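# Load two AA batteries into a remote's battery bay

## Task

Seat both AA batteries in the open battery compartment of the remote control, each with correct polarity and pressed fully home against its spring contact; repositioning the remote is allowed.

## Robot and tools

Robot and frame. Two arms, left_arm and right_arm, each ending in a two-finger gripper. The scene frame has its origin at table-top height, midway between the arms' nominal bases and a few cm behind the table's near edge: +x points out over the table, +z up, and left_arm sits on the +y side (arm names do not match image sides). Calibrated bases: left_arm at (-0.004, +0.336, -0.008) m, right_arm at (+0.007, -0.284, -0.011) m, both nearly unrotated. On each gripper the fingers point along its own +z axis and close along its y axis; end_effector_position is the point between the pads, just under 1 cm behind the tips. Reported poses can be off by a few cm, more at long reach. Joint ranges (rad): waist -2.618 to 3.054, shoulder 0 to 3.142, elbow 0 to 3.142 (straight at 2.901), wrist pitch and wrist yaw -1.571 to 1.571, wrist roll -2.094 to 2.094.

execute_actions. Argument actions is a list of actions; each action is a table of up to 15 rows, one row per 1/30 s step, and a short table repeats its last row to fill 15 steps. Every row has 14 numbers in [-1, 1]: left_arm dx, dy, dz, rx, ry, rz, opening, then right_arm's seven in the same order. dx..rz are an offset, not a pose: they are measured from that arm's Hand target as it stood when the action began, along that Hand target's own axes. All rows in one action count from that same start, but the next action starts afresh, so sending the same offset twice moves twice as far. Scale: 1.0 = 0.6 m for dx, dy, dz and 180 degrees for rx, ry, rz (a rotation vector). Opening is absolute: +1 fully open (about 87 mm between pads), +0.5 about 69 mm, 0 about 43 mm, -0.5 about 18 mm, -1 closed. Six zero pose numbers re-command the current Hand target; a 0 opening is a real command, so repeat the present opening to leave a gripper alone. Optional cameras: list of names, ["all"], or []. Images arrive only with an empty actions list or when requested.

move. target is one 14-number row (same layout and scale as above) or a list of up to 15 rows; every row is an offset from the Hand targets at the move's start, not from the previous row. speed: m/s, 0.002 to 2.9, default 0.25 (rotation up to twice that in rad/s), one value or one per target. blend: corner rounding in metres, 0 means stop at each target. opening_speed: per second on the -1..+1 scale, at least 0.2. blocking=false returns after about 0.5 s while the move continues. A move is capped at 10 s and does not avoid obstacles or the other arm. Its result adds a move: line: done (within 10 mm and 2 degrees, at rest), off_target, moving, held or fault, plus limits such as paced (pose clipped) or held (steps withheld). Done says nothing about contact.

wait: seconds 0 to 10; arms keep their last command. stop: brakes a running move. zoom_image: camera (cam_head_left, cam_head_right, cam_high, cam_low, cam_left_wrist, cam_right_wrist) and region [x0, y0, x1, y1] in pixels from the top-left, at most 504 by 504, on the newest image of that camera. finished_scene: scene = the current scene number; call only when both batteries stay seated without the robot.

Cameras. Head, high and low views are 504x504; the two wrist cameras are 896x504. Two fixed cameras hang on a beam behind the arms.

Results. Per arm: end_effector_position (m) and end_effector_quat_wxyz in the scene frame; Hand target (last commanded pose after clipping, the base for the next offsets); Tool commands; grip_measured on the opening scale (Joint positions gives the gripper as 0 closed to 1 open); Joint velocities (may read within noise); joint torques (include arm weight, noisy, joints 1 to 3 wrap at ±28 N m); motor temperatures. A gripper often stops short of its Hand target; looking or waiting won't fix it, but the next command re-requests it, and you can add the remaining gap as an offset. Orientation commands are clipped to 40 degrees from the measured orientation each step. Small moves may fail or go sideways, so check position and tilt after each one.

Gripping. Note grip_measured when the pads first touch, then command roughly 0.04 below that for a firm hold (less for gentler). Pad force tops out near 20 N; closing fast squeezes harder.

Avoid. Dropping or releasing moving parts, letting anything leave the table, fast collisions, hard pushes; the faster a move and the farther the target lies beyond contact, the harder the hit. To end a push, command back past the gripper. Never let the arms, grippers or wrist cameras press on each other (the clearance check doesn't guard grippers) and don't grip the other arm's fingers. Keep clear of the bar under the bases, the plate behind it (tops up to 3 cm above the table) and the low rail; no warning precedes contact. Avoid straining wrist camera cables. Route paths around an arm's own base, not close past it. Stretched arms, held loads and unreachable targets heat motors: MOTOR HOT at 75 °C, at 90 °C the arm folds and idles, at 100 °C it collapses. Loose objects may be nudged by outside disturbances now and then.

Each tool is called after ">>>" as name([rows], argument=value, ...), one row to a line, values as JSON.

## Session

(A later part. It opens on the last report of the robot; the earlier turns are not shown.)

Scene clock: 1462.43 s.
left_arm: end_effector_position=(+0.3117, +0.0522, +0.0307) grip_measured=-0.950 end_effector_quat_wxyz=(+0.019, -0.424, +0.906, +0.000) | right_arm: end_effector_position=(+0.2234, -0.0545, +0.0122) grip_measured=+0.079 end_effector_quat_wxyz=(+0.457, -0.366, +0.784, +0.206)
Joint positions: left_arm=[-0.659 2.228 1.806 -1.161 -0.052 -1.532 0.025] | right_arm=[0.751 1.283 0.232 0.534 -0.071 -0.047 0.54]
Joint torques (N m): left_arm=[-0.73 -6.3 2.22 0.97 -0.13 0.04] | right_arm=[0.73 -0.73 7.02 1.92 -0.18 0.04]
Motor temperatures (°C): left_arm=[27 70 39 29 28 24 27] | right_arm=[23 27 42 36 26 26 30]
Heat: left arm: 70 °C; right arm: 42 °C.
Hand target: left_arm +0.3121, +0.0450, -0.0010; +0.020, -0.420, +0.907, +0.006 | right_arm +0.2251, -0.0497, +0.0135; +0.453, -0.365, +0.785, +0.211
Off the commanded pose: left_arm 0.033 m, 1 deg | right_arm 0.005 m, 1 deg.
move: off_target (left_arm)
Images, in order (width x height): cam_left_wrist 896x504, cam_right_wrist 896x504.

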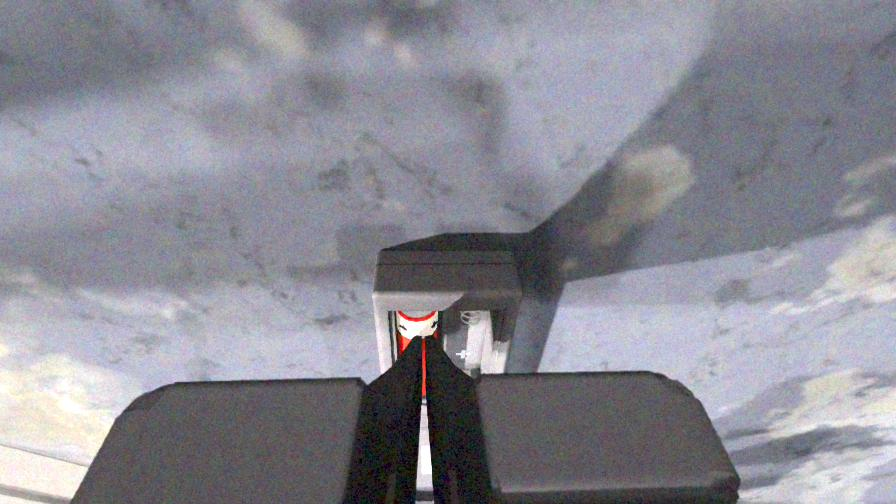

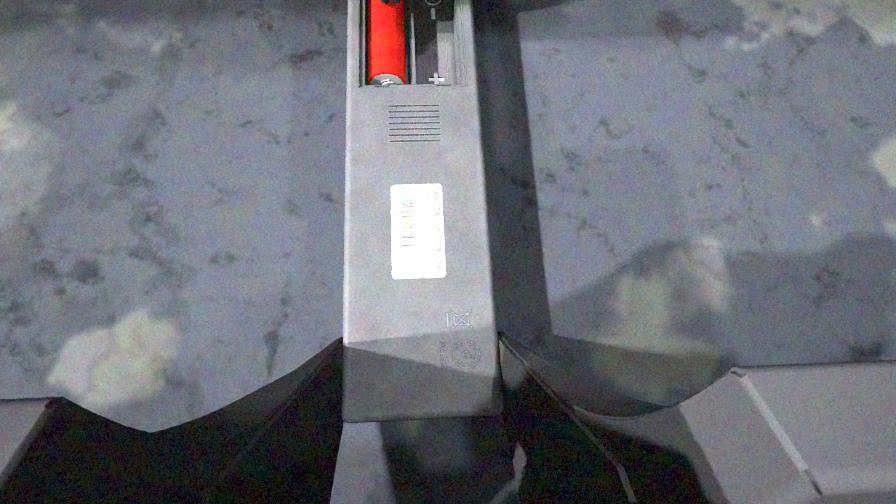

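>>> move(target=[-0.0098,-0.0056,-0.1097,0,0,0,-0.95,0,0,0,0,0,0,-0.02], speed=0.08, cameras=["cam_left_wrist","cam_right_wrist"])

>>> zoom_image(camera="cam_left_wrist", region=[330, 190, 530, 370])

>>> zoom_image(camera="cam_right_wrist", region=[320, 0, 540, 124])

Scene clock: 1476.83 s.
left_arm: end_effector_position=(+0.3118, +0.0528, +0.0578) grip_measured=-0.950 end_effector_quat_wxyz=(+0.011, -0.423, +0.906, +0.016) | right_arm: end_effector_position=(+0.2234, -0.0545, +0.0122) grip_measured=+0.079 end_effector_quat_wxyz=(+0.457, -0.366, +0.784, +0.206)
Joint positions: left_arm=[-0.659 2.257 1.961 -1.324 -0.052 -1.532 0.025] | right_arm=[0.751 1.283 0.232 0.534 -0.071 -0.047 0.54]
Joint torques (N m): left_arm=[-0.39 -10.07 10.48 0.11 -0.12 0.06] | right_arm=[0.69 -0.72 7.04 1.92 -0.17 0.04]
Motor temperatures (°C): left_arm=[27 65 38 29 28 24 27] | right_arm=[23 27 42 36 26 26 30]
Heat: left arm: 65 °C; right arm: 42 °C.
Hand target: left_arm +0.3164, +0.0455, +0.0650; +0.020, -0.420, +0.907, +0.006 | right_arm +0.2251, -0.0497, +0.0135; +0.453, -0.365, +0.785, +0.211
Off the commanded pose: left_arm 0.011 m, 2 deg | right_arm 0.005 m, 1 deg.
move: off_target (left_arm)
Images, in order (width x height): cam_left_wrist 896x504, cam_right_wrist 896x504.

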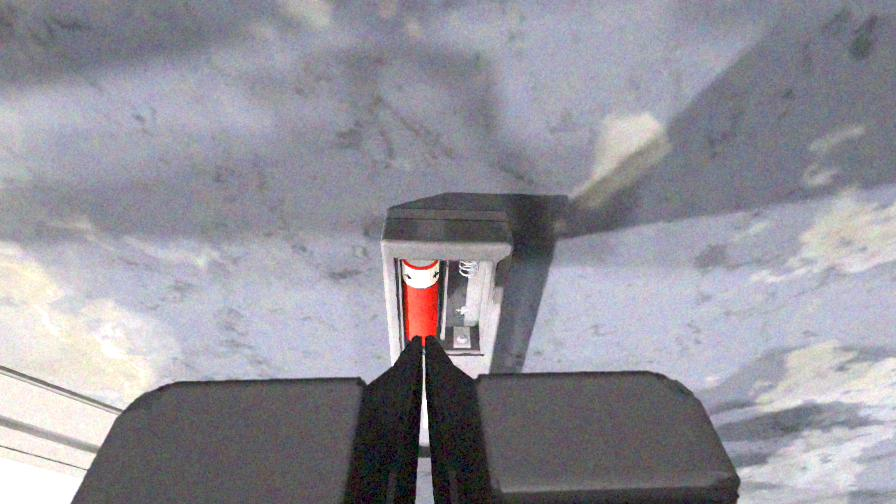

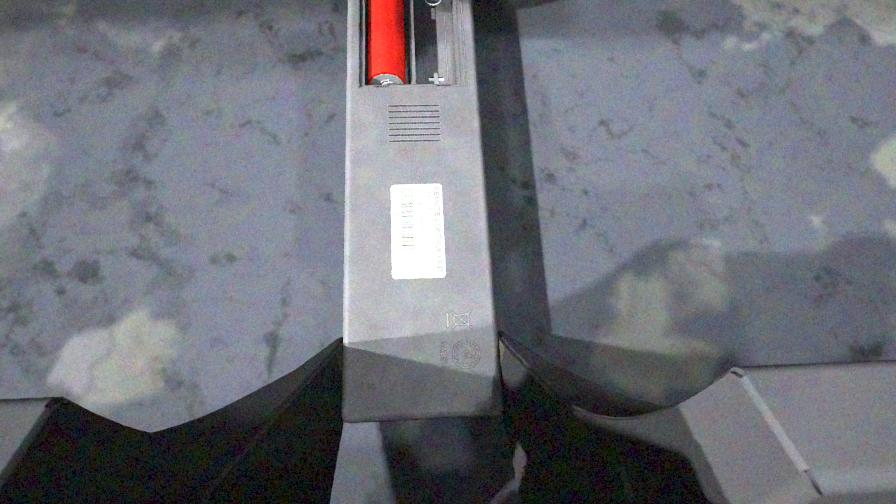

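Scaled by 2.520 from the camera's 896x504 image, which has a finer 1280x720 frame.

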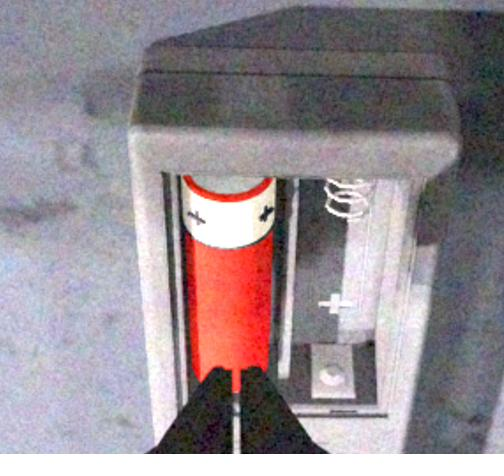

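Scaled by 2.291 from the camera's 896x504 image, which has a finer 1280x720 frame.

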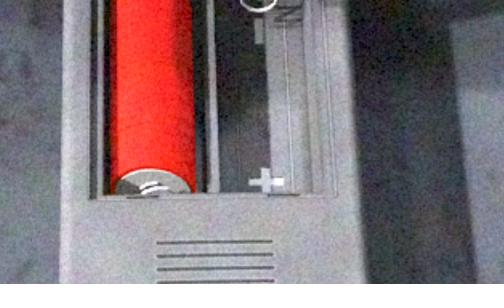

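>>> move(target=[-0.2443,0.1164,-0.0031,-0.010,-0.0144,-0.235,-0.3,0,0,0,0,0,0,-0.02], speed=0.2, opening_speed=0.8, cameras=["cam_left_wrist","cam_head_left"])

Scene clock: 1491.37 s.
left_arm: end_effector_position=(+0.3519, +0.2028, +0.0608) grip_measured=-0.300 end_effector_quat_wxyz=(-0.014, +0.710, -0.703, -0.041) | right_arm: end_effector_position=(+0.2234, -0.0545, +0.0122) grip_measured=+0.079 end_effector_quat_wxyz=(+0.457, -0.366, +0.784, +0.206)
Joint positions: left_arm=[-0.303 2.041 1.656 -1.268 -0.09 -1.886 0.35] | right_arm=[0.751 1.283 0.232 0.534 -0.071 -0.047 0.54]
Joint torques (N m): left_arm=[-0.16 -12.38 5.65 0.29 -0.26 -0.17] | right_arm=[0.7 -0.72 6.99 1.92 -0.17 0.05]
Motor temperatures (°C): left_arm=[27 65 41 29 28 24 27] | right_arm=[23 27 42 36 26 26 30]
Heat: left arm: 65 °C; right arm: 42 °C.
Hand target: left_arm +0.3579, +0.2023, +0.0724; -0.034, +0.719, -0.694, -0.021 | right_arm +0.2251, -0.0497, +0.0135; +0.453, -0.365, +0.785, +0.211
Off the commanded pose: left_arm 0.013 m, 4 deg | right_arm 0.005 m, 1 deg.
move: off_target (left_arm)
Images, in order (width x height): cam_head_left 504x504, cam_left_wrist 896x504.

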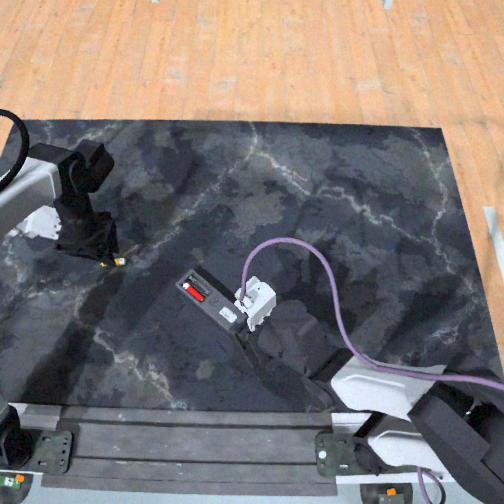

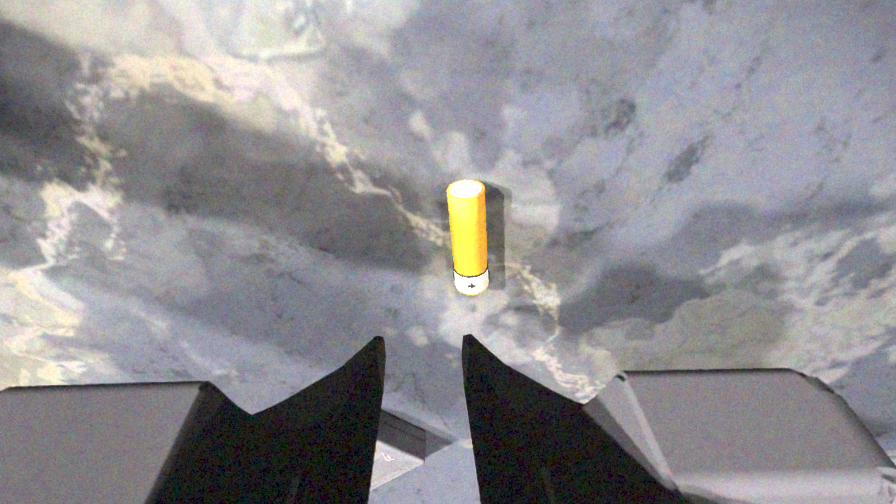

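>>> move(target=[0.0203,-0.0325,0.0559,-0.0027,0,-0.0333,-0.3,0,0,0,0,0,0,-0.02], speed=0.1, cameras=["cam_left_wrist"])

Scene clock: 1511.47 s.
left_arm: end_effector_position=(+0.3731, +0.1973, +0.0386) grip_measured=-0.300 end_effector_quat_wxyz=(-0.021, +0.749, -0.661, -0.030) | right_arm: end_effector_position=(+0.2234, -0.0545, +0.0122) grip_measured=+0.079 end_effector_quat_wxyz=(+0.457, -0.366, +0.784, +0.206)
Joint positions: left_arm=[-0.303 2.101 1.656 -1.186 -0.09 -1.998 0.35] | right_arm=[0.751 1.283 0.232 0.534 -0.071 -0.047 0.54]
Joint torques (N m): left_arm=[-0.65 -9.37 6.32 0.32 -0.22 -0.19] | right_arm=[0.66 -0.73 7.01 1.92 -0.18 0.04]
Motor temperatures (°C): left_arm=[27 70 39 29 28 24 27] | right_arm=[23 27 42 36 26 26 30]
Heat: left arm: 70 °C; right arm: 42 °C.
Hand target: left_arm +0.3784, +0.1935, +0.0384; -0.032, +0.754, -0.655, -0.022 | right_arm +0.2251, -0.0497, +0.0135; +0.453, -0.365, +0.785, +0.211
Off the commanded pose: left_arm 0.007 m, 2 deg | right_arm 0.005 m, 1 deg.
move: done
Images, in order (width x height): cam_left_wrist 896x504.

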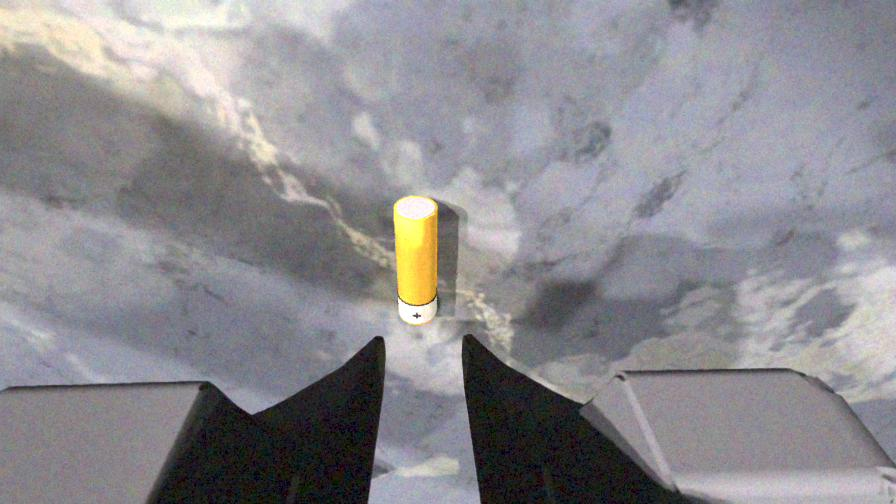

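>>> move(target=[0.0046,0.0033,0.0369,0,0,0,-0.3,0,0,0,0,0,0,-0.02], speed=0.06, cameras=["cam_left_wrist"])

Scene clock: 1521.97 s.
left_arm: end_effector_position=(+0.3736, +0.1966, +0.0184) grip_measured=-0.300 end_effector_quat_wxyz=(-0.022, +0.750, -0.660, -0.027) | right_arm: end_effector_position=(+0.2234, -0.0545, +0.0122) grip_measured=+0.079 end_effector_quat_wxyz=(+0.457, -0.366, +0.784, +0.206)
Joint positions: left_arm=[-0.303 2.115 1.595 -1.104 -0.09 -2.001 0.35] | right_arm=[0.751 1.283 0.232 0.534 -0.071 -0.047 0.54]
Joint torques (N m): left_arm=[-0.84 -9.21 5.7 0.33 -0.22 -0.18] | right_arm=[0.69 -0.73 7.02 1.92 -0.16 0.05]
Motor temperatures (°C): left_arm=[27 67 39 29 28 24 27] | right_arm=[23 27 42 36 26 26 30]
Heat: left arm: 67 °C; right arm: 42 °C.
Hand target: left_arm +0.3770, +0.1922, +0.0161; -0.032, +0.754, -0.655, -0.022 | right_arm +0.2251, -0.0497, +0.0135; +0.453, -0.365, +0.785, +0.211
Off the commanded pose: left_arm 0.006 m, 1 deg | right_arm 0.005 m, 1 deg.
move: done
Images, in order (width x height): cam_left_wrist 896x504.

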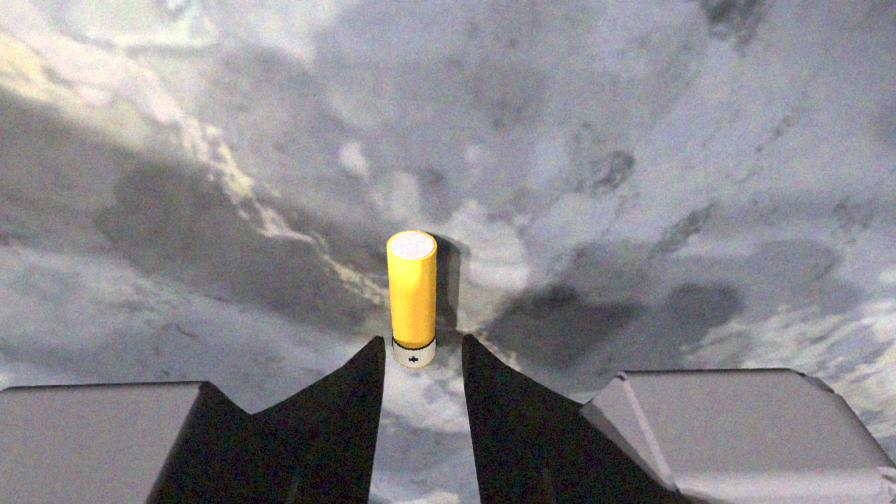

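>>> move(target=[0,0.0090,0,0,0,0,-0.3,0,0,0,0,0,0,-0.02], speed=0.06, cameras=["cam_left_wrist"])

Scene clock: 1527.53 s.
left_arm: end_effector_position=(+0.3684, +0.1957, +0.0137) grip_measured=-0.300 end_effector_quat_wxyz=(-0.020, +0.750, -0.660, -0.033) | right_arm: end_effector_position=(+0.2234, -0.0545, +0.0122) grip_measured=+0.079 end_effector_quat_wxyz=(+0.457, -0.366, +0.784, +0.206)
Joint positions: left_arm=[-0.309 2.113 1.573 -1.097 -0.09 -2.008 0.35] | right_arm=[0.751 1.283 0.232 0.534 -0.071 -0.047 0.54]
Joint torques (N m): left_arm=[-0.81 -10.66 5.07 0.33 -0.21 -0.17] | right_arm=[0.73 -0.7 7.01 1.92 -0.17 0.05]
Motor temperatures (°C): left_arm=[27 67 39 29 28 24 27] | right_arm=[23 27 42 36 26 26 30]
Heat: left arm: 67 °C; right arm: 42 °C.
Hand target: left_arm +0.3716, +0.1915, +0.0160; -0.032, +0.754, -0.655, -0.022 | right_arm +0.2251, -0.0497, +0.0135; +0.453, -0.365, +0.785, +0.211
Off the commanded pose: left_arm 0.006 m, 2 deg | right_arm 0.005 m, 1 deg.
move: done
Images, in order (width x height): cam_left_wrist 896x504.

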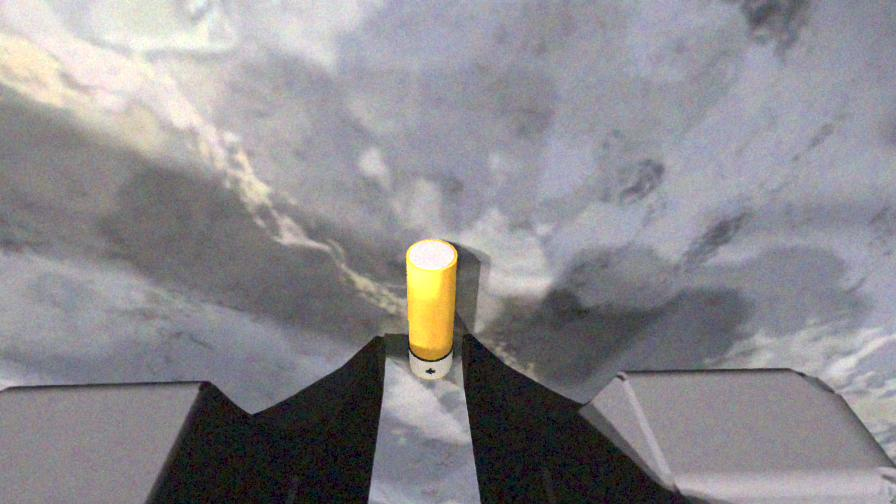

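>>> move([
  [-0.0055,-0.0063,-0.0495,0,0,0,-0.3,0,0,0,0,0,0,-0.02],
  [-0.002,-0.0054,-0.0031,0,0,0,-0.3,0,0,0,0,0,0,-0.02],
], speed=0.07, cameras=["cam_left_wrist"])

>>> zoom_image(camera="cam_left_wrist", region=[330, 240, 530, 440])

Scene clock: 1607.60 s.
left_arm: end_effector_position=(+0.3703, +0.1951, +0.0165) grip_measured=-0.300 end_effector_quat_wxyz=(-0.021, +0.750, -0.660, -0.031) | right_arm: end_effector_position=(+0.2234, -0.0545, +0.0122) grip_measured=+0.079 end_effector_quat_wxyz=(+0.457, -0.366, +0.784, +0.206)
Joint positions: left_arm=[-0.309 2.115 1.587 -1.106 -0.09 -2.008 0.35] | right_arm=[0.751 1.283 0.232 0.534 -0.071 -0.047 0.54]
Joint torques (N m): left_arm=[-0.32 -10.11 5.57 0.32 -0.22 -0.12] | right_arm=[0.69 -0.75 6.99 1.93 -0.16 0.05]
Motor temperatures (°C): left_arm=[27 70 38 29 28 24 27] | right_arm=[23 27 42 36 26 26 30]
Heat: left arm: 70 °C; right arm: 42 °C.
Hand target: left_arm +0.3747, +0.1930, +0.0180; -0.032, +0.754, -0.655, -0.022 | right_arm +0.2251, -0.0497, +0.0135; +0.453, -0.365, +0.785, +0.211
Off the commanded pose: left_arm 0.005 m, 2 deg | right_arm 0.005 m, 1 deg.
move: done
Images, in order (width x height): cam_left_wrist 896x504.

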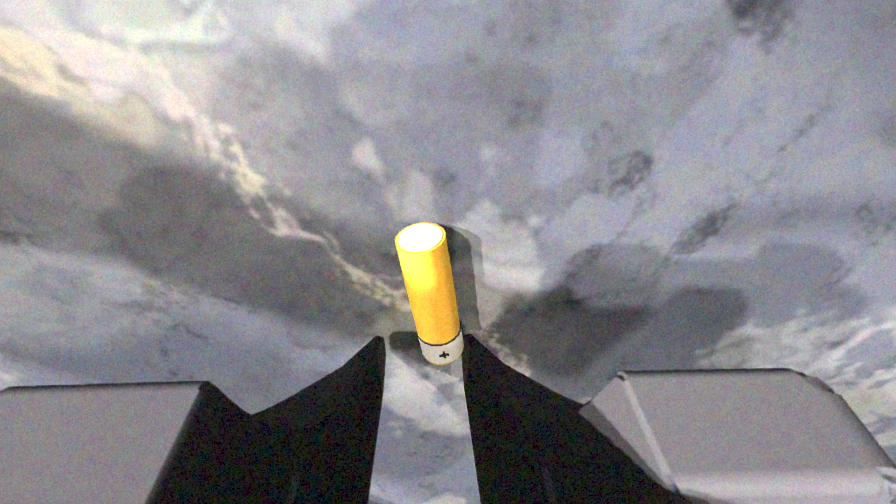

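Scaled by 2.520 from the camera's 896x504 image, which has a finer 1280x720 frame.

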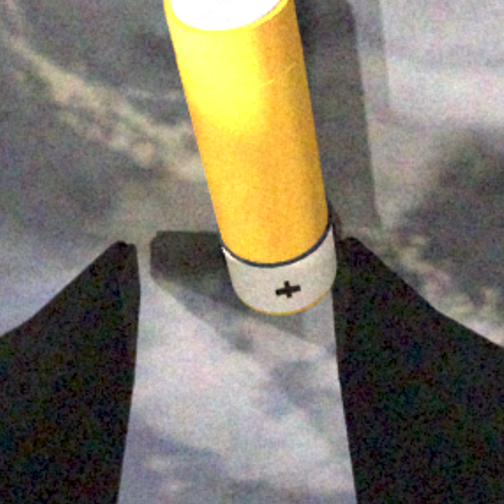

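>>> move([
  [-0.0053,-0.0062,-0.0445,0,0,-0.03,-0.3,0,0,0,0,0,0,-0.02],
  [-0.0041,-0.01,-0.002,0,0,-0.044,-0.3,0,0,0,0,0,0,-0.02],
], speed=0.08, cameras=["cam_left_wrist"])

>>> zoom_image(camera="cam_left_wrist", region=[330, 240, 530, 440])

Scene clock: 1653.93 s.
left_arm: end_effector_position=(+0.3758, +0.1985, +0.0172) grip_measured=-0.300 end_effector_quat_wxyz=(-0.022, +0.776, -0.629, -0.028) | right_arm: end_effector_position=(+0.2234, -0.0545, +0.0122) grip_measured=+0.079 end_effector_quat_wxyz=(+0.457, -0.366, +0.784, +0.206)
Joint positions: left_arm=[-0.3 2.115 1.59 -1.104 -0.088 -2.08 0.35] | right_arm=[0.751 1.283 0.232 0.534 -0.071 -0.047 0.54]
Joint torques (N m): left_arm=[0.21 -10.24 5.49 0.31 -0.02 -0.18] | right_arm=[0.7 -0.7 7.01 1.92 -0.17 0.05]
Motor temperatures (°C): left_arm=[27 68 38 29 28 24 27] | right_arm=[23 27 42 36 26 26 30]
Heat: left arm: 68 °C; right arm: 42 °C.
Hand target: left_arm +0.3803, +0.1961, +0.0195; -0.034, +0.798, -0.602, -0.020 | right_arm +0.2251, -0.0497, +0.0135; +0.453, -0.365, +0.785, +0.211
Off the commanded pose: left_arm 0.006 m, 4 deg | right_arm 0.005 m, 1 deg.
joint sent to its limit (left arm) — joint 6 (wrist roll), lower limit. The joint targets are off in position and orientation.
move: off_target (left_arm)
Images, in order (width x height): cam_left_wrist 896x504.

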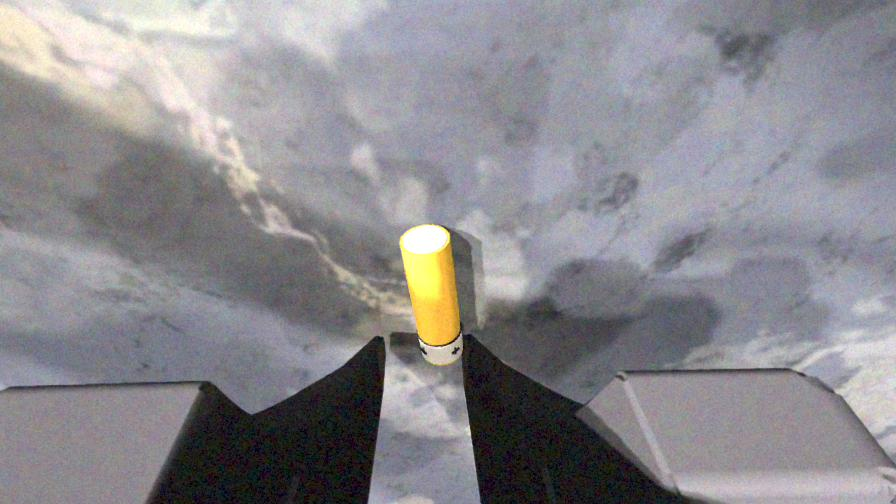

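Scaled by 2.520 from the camera's 896x504 image, which has a finer 1280x720 frame.

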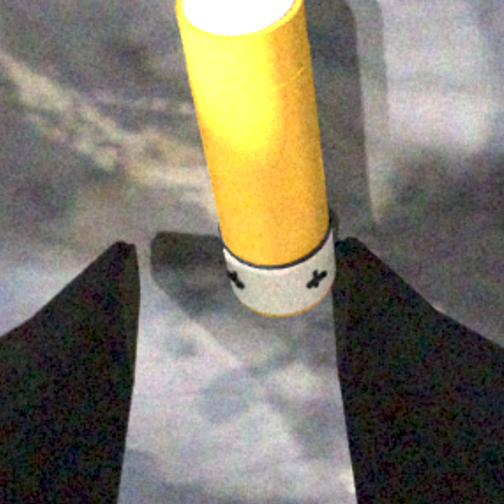

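>>> move([
  [0,0,0,0,0,0,-0.64,0,0,0,0,0,0,-0.02],
  [-0.0073,-0.003,-0.0998,0,0,0,-0.64,0,0,0,0,0,0,-0.02],
], speed=0.08, opening_speed=0.35, cameras=["cam_left_wrist"])

>>> zoom_image(camera="cam_left_wrist", region=[330, 240, 530, 440])

Scene clock: 1679.47 s.
left_arm: end_effector_position=(+0.3694, +0.2015, +0.0560) grip_measured=-0.593 end_effector_quat_wxyz=(-0.014, +0.775, -0.630, -0.047) | right_arm: end_effector_position=(+0.2234, -0.0545, +0.0122) grip_measured=+0.079 end_effector_quat_wxyz=(+0.457, -0.366, +0.784, +0.206)
Joint positions: left_arm=[-0.3 2.098 1.722 -1.293 -0.088 -2.08 0.204] | right_arm=[0.751 1.283 0.232 0.534 -0.071 -0.047 0.54]
Joint torques (N m): left_arm=[-0.03 -12.38 10.43 -0.02 0 -0.18] | right_arm=[0.68 -0.72 7.02 1.93 -0.17 0.04]
Motor temperatures (°C): left_arm=[27 68 38 28 28 24 27] | right_arm=[23 27 42 36 26 26 30]
Heat: left arm: 68 °C; right arm: 42 °C.
Hand target: left_arm +0.3803, +0.1962, +0.0796; -0.034, +0.798, -0.602, -0.020 | right_arm +0.2251, -0.0497, +0.0135; +0.453, -0.365, +0.785, +0.211
Off the commanded pose: left_arm 0.027 m, 6 deg | right_arm 0.005 m, 1 deg.
joint sent to its limit (left arm) — joint 6 (wrist roll), lower limit. The joint targets are off in position and orientation.
move: off_target (left_arm)
Images, in order (width x height): cam_left_wrist 896x504.

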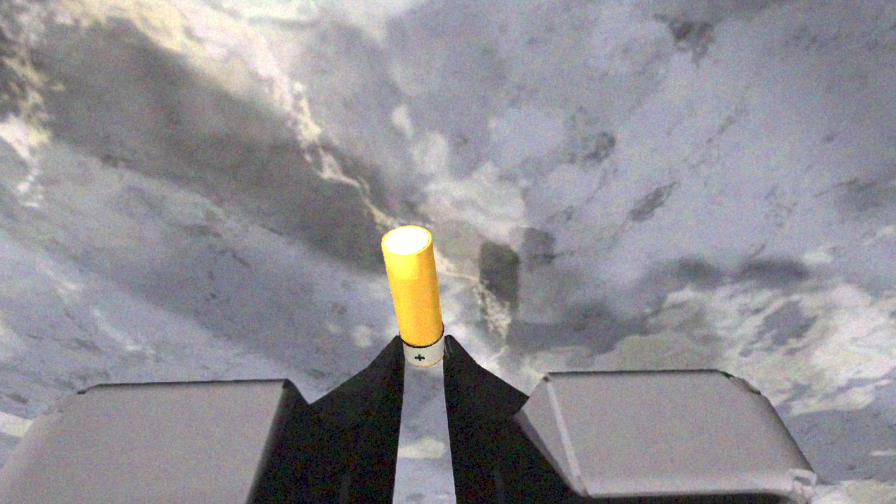

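Scaled by 2.520 from the camera's 896x504 image, which has a finer 1280x720 frame.

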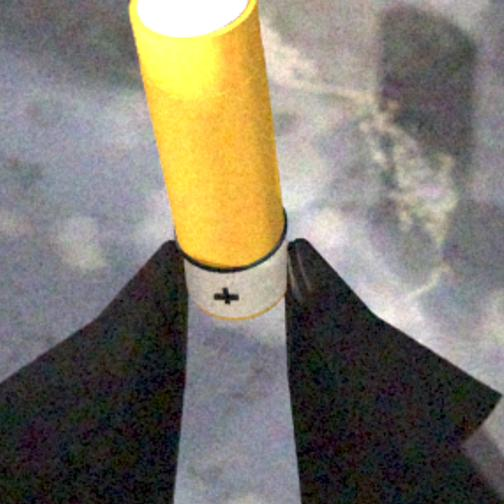

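>>> move([
  [0.1186,0.0947,-0.054,0.01,-0.0005,0.171,-0.64,0,0,0,0,0,0,-0.02],
  [0.2818,0.2222,-0.0387,0.0199,-0.001,0.3416,-0.64,0,0,0,0,0,0,-0.02],
], speed=0.15, blend=[0.03,0], cameras=["cam_left_wrist","cam_right_wrist"])

>>> zoom_image(camera="cam_left_wrist", region=[330, 140, 630, 440])

>>> zoom_image(camera="cam_right_wrist", region=[320, 0, 540, 124])

Scene clock: 1718.17 s.
left_arm: end_effector_position=(+0.2949, +0.0009, +0.0797) grip_measured=-0.593 end_effector_quat_wxyz=(+0.032, -0.383, +0.923, +0.027) | right_arm: end_effector_position=(+0.2234, -0.0545, +0.0122) grip_measured=+0.079 end_effector_quat_wxyz=(+0.457, -0.366, +0.784, +0.206)
Joint positions: left_arm=[-0.791 2.408 2.306 -1.528 -0.093 -1.578 0.204] | right_arm=[0.751 1.283 0.232 0.534 -0.071 -0.047 0.54]
Joint torques (N m): left_arm=[-0.29 -10.88 10.56 0.09 -0.22 0.15] | right_arm=[0.72 -0.73 7.04 1.92 -0.16 0.04]
Motor temperatures (°C): left_arm=[27 71 42 28 28 24 28] | right_arm=[23 27 42 36 26 26 30]
Heat: left arm: 71 °C; right arm: 42 °C.
Hand target: left_arm +0.2985, -0.0043, +0.0865; +0.043, -0.377, +0.925, +0.018 | right_arm +0.2251, -0.0497, +0.0135; +0.453, -0.365, +0.785, +0.211
Off the commanded pose: left_arm 0.009 m, 2 deg | right_arm 0.005 m, 1 deg.
move: done
Images, in order (width x height): cam_left_wrist 896x504, cam_right_wrist 896x504.

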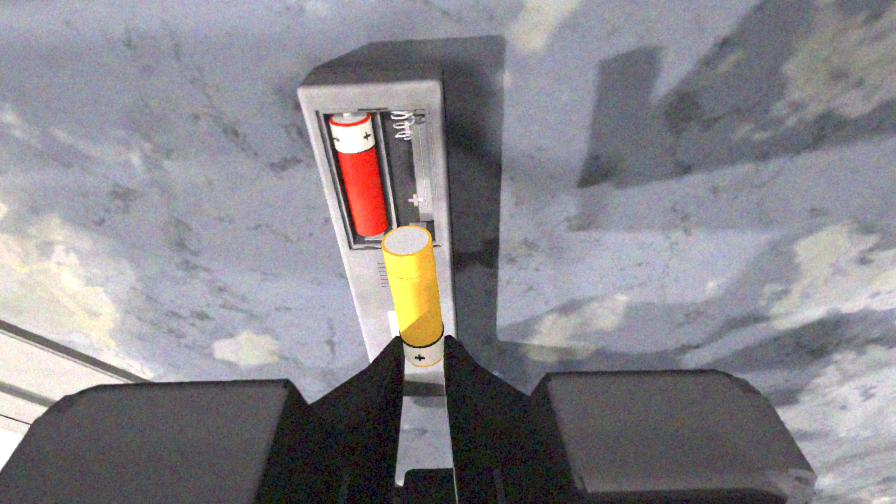

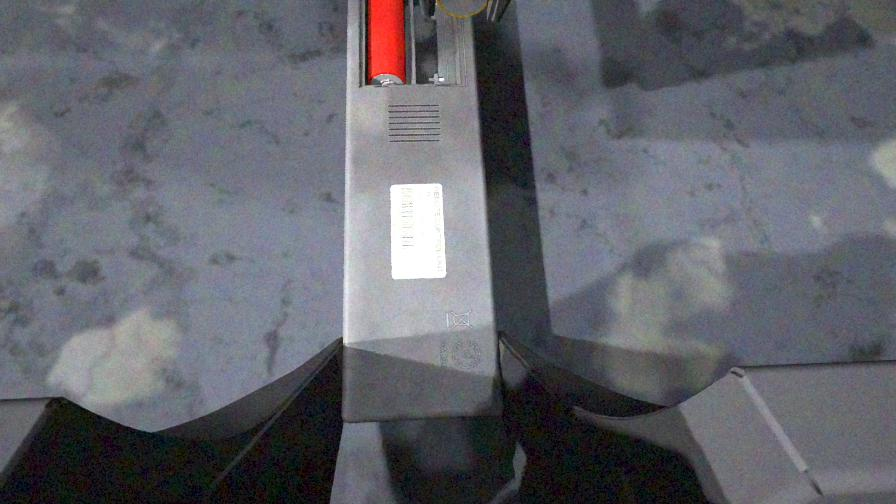

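Scaled by 1.680 from the camera's 896x504 image, which has a finer 1280x720 frame.

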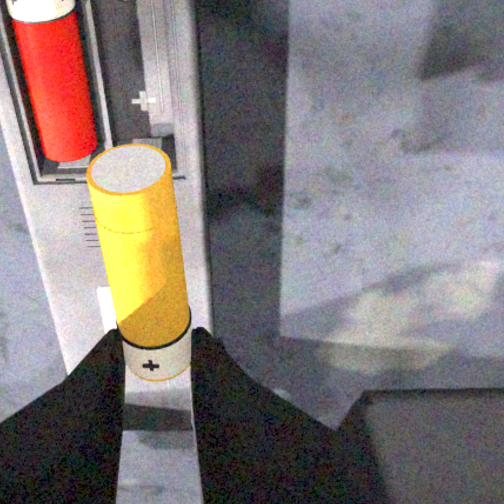

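Scaled by 2.291 from the camera's 896x504 image, which has a finer 1280x720 frame.

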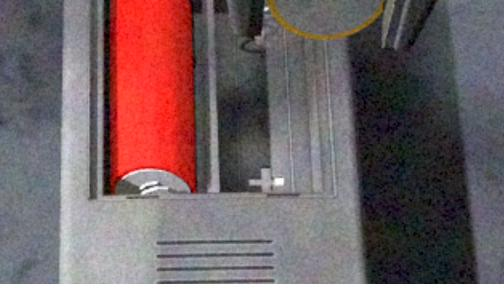

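>>> move(target=[0.0,0.0083,0.0444,0,0.1222,0.0094,-0.64,0,0,0,0,0,0,-0.02], speed=0.1, cameras=["cam_left_wrist","cam_right_wrist"])

>>> zoom_image(camera="cam_left_wrist", region=[330, 140, 630, 440])

>>> zoom_image(camera="cam_right_wrist", region=[320, 0, 540, 124])

Scene clock: 1757.43 s.
left_arm: end_effector_position=(+0.2973, +0.0062, +0.0620) grip_measured=-0.593 end_effector_quat_wxyz=(-0.129, -0.369, +0.920, -0.043) | right_arm: end_effector_position=(+0.2234, -0.0545, +0.0122) grip_measured=+0.079 end_effector_quat_wxyz=(+0.457, -0.366, +0.784, +0.206)
Joint positions: left_arm=[-0.648 2.415 2.171 -1.417 0.249 -1.402 0.204] | right_arm=[0.751 1.283 0.232 0.534 -0.071 -0.047 0.54]
Joint torques (N m): left_arm=[0.14 -11.19 5.81 0.3 0.28 0.16] | right_arm=[0.7 -0.7 6.99 1.92 -0.17 0.04]
Motor temperatures (°C): left_arm=[27 68 42 28 28 24 28] | right_arm=[23 27 42 36 26 26 30]
Heat: left arm: 68 °C; right arm: 42 °C.
Hand target: left_arm +0.2968, +0.0011, +0.0599; -0.134, -0.360, +0.922, -0.054 | right_arm +0.2251, -0.0497, +0.0135; +0.453, -0.365, +0.785, +0.211
Off the commanded pose: left_arm 0.006 m, 2 deg | right_arm 0.005 m, 1 deg.
move: done
Images, in order (width x height): cam_left_wrist 896x504, cam_right_wrist 896x504.

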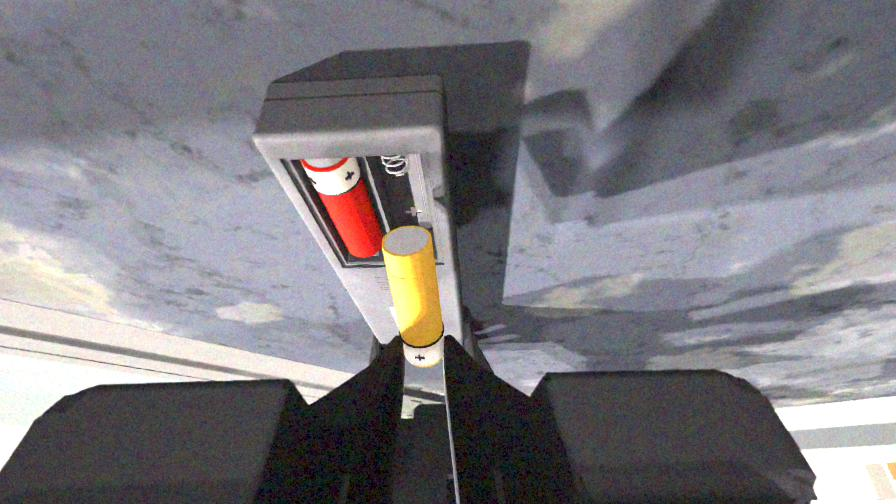

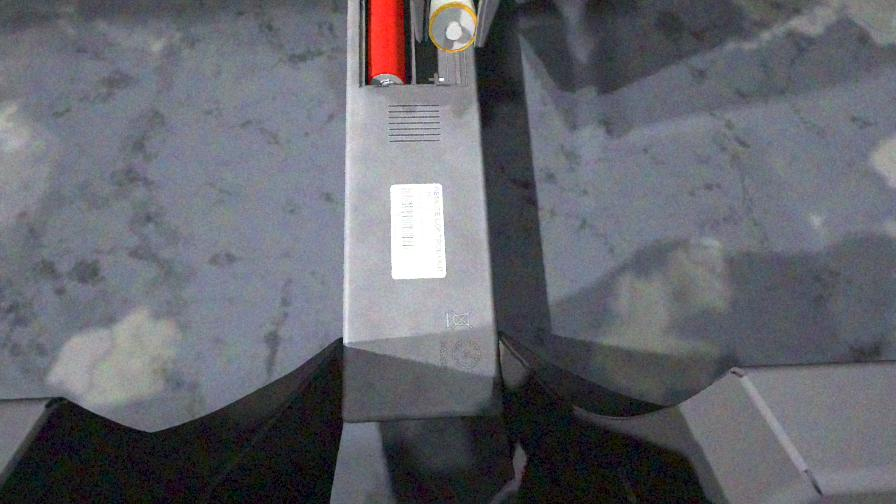

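Scaled by 1.680 from the camera's 896x504 image, which has a finer 1280x720 frame.

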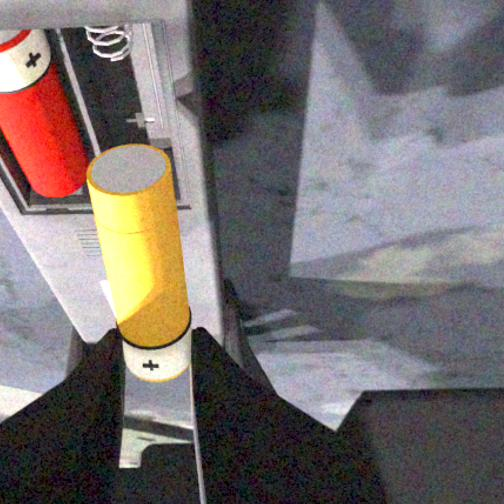

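Scaled by 2.291 from the camera's 896x504 image, which has a finer 1280x720 frame.

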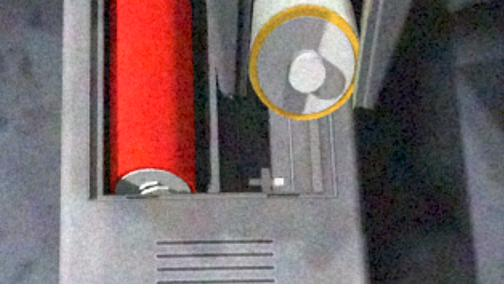

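>>> move(target=[-0.0176,0.0042,0.0372,0,0,0,-0.64,0,0,0,0,0,0,-0.02], speed=0.05, cameras=["cam_left_wrist","cam_right_wrist"])

>>> zoom_image(camera="cam_left_wrist", region=[280, 140, 580, 440])

>>> zoom_image(camera="cam_right_wrist", region=[320, 0, 540, 124])

Scene clock: 1794.27 s.
left_arm: end_effector_position=(+0.2965, +0.0111, +0.0381) grip_measured=-0.593 end_effector_quat_wxyz=(-0.135, -0.366, +0.920, -0.041) | right_arm: end_effector_position=(+0.2234, -0.0545, +0.0122) grip_measured=+0.079 end_effector_quat_wxyz=(+0.457, -0.366, +0.784, +0.206)
Joint positions: left_arm=[-0.637 2.415 2.073 -1.333 0.255 -1.385 0.203] | right_arm=[0.751 1.283 0.232 0.534 -0.071 -0.047 0.54]
Joint torques (N m): left_arm=[0.03 -11.44 5.35 0.38 0.19 0.15] | right_arm=[0.73 -0.72 6.99 1.92 -0.17 0.04]
Motor temperatures (°C): left_arm=[27 68 40 28 28 24 28] | right_arm=[23 27 42 36 26 26 30]
Heat: left arm: 68 °C; right arm: 42 °C.
Hand target: left_arm +0.2979, +0.0054, +0.0355; -0.134, -0.360, +0.922, -0.054 | right_arm +0.2251, -0.0497, +0.0135; +0.453, -0.365, +0.785, +0.211
Off the commanded pose: left_arm 0.006 m, 2 deg | right_arm 0.005 m, 1 deg.
move: done
Images, in order (width x height): cam_left_wrist 896x504, cam_right_wrist 896x504.

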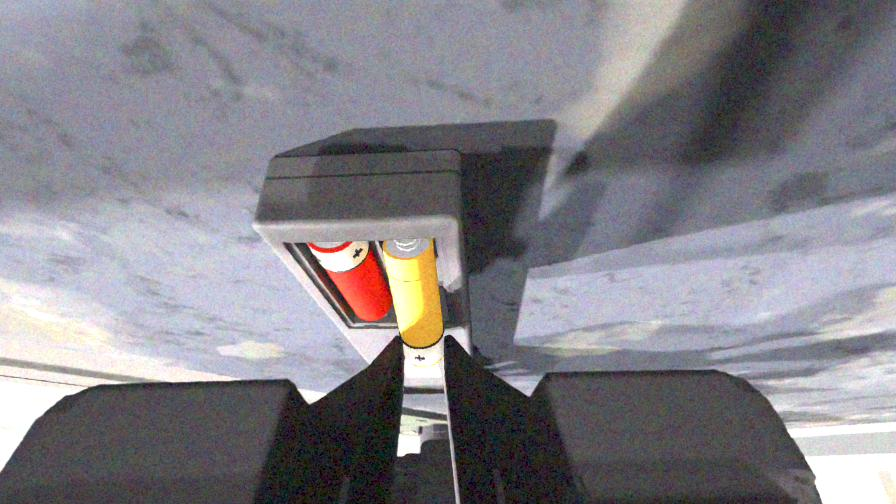

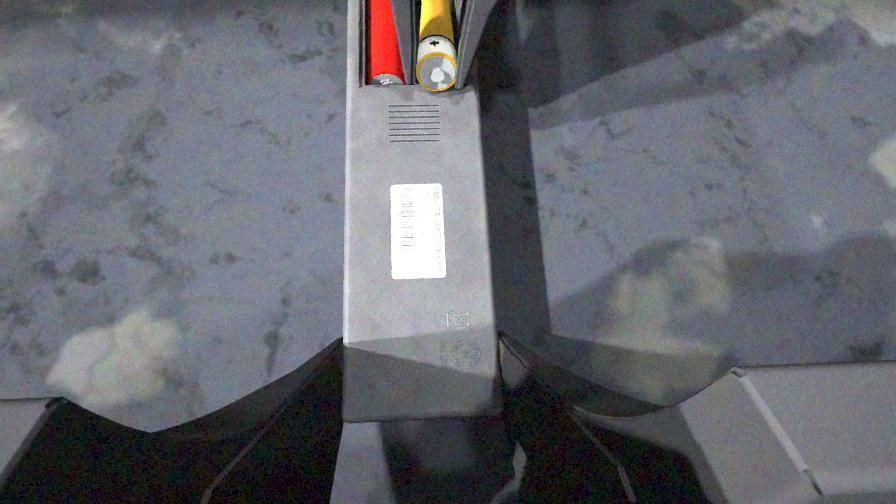

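Scaled by 1.680 from the camera's 896x504 image, which has a finer 1280x720 frame.

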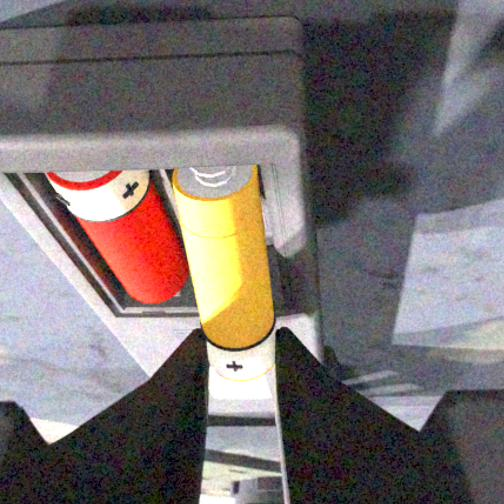

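Scaled by 2.291 from the camera's 896x504 image, which has a finer 1280x720 frame.

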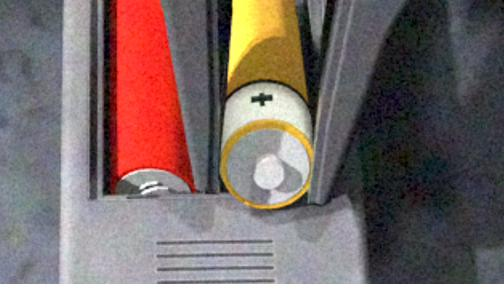

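>>> move(target=[-0.0714,0.0089,-0.0213,0,0,0,-0.64,0,0,0,0,0,0,-0.02], speed=0.05, cameras=["cam_left_wrist","cam_right_wrist"])

>>> zoom_image(camera="cam_left_wrist", region=[280, 140, 580, 440])

>>> zoom_image(camera="cam_right_wrist", region=[320, 0, 540, 124])

Scene clock: 1808.03 s.
left_arm: end_effector_position=(+0.3018, +0.0213, +0.0414) grip_measured=-0.595 end_effector_quat_wxyz=(-0.173, -0.352, +0.918, -0.063) | right_arm: end_effector_position=(+0.2242, -0.0529, +0.0124) grip_measured=+0.079 end_effector_quat_wxyz=(+0.458, -0.366, +0.783, +0.208)
Joint positions: left_arm=[-0.584 2.432 2.084 -1.354 0.336 -1.297 0.203] | right_arm=[0.751 1.292 0.235 0.543 -0.074 -0.047 0.54]
Joint torques (N m): left_arm=[2.77 -10.37 9.95 0.07 -0.67 0.18] | right_arm=[0.7 -1.65 6.71 1.82 -0.17 0.04]
Motor temperatures (°C): left_arm=[27 68 40 28 28 24 29] | right_arm=[23 27 42 36 26 26 30]
Heat: left arm: 68 °C; right arm: 42 °C.
Hand target: left_arm +0.3271, +0.0396, +0.0355; -0.134, -0.360, +0.922, -0.054 | right_arm +0.2251, -0.0497, +0.0135; +0.453, -0.365, +0.785, +0.211
Off the commanded pose: left_arm 0.032 m, 5 deg | right_arm 0.004 m, 1 deg.
move: off_target (left_arm)
Images, in order (width x height): cam_left_wrist 896x504, cam_right_wrist 896x504.

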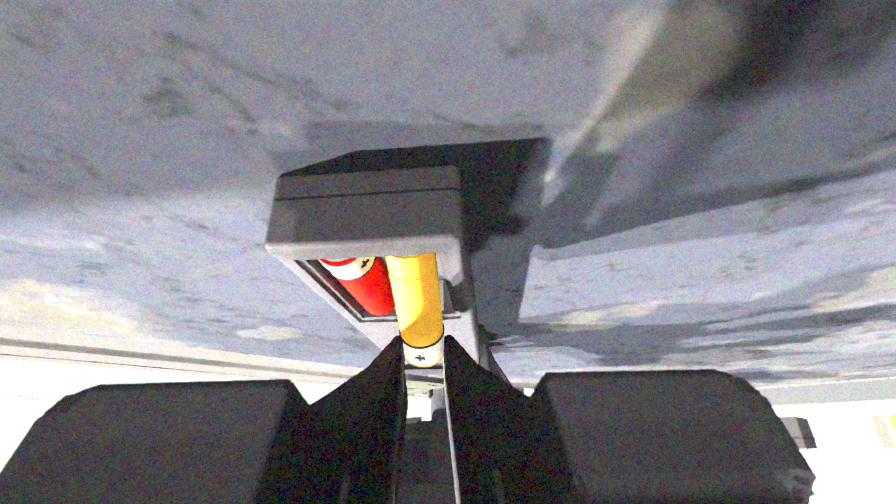

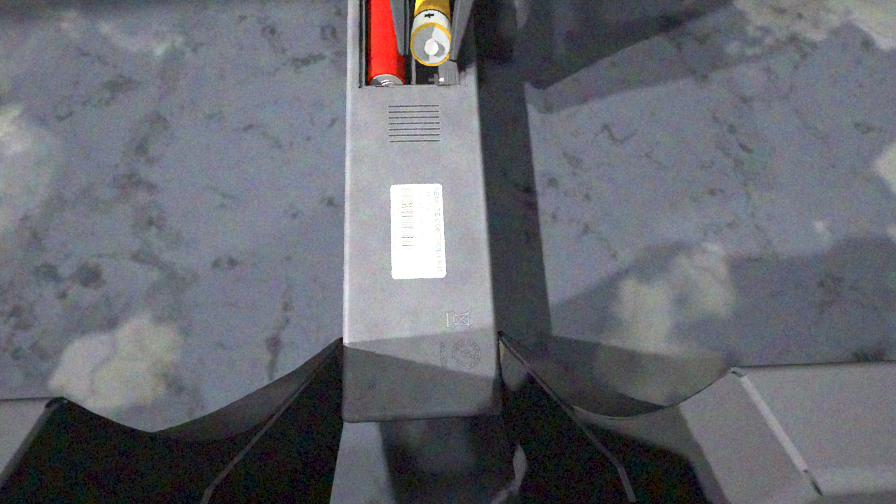

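Scaled by 1.680 from the camera's 896x504 image, which has a finer 1280x720 frame.

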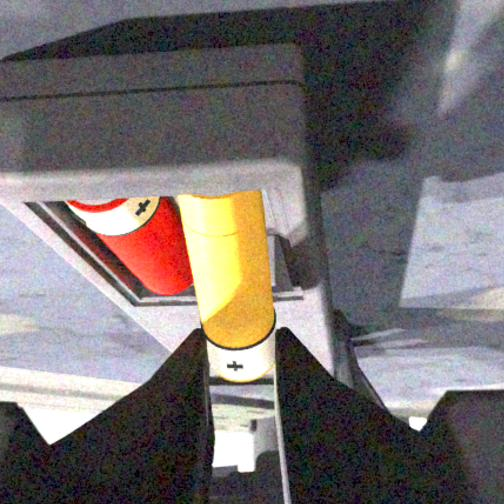

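Scaled by 2.291 from the camera's 896x504 image, which has a finer 1280x720 frame.

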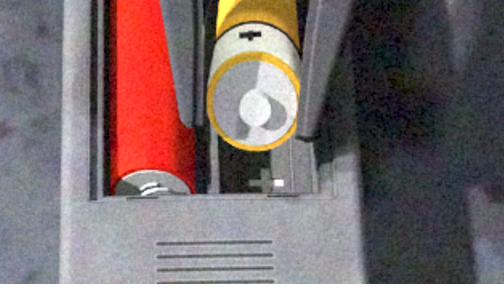

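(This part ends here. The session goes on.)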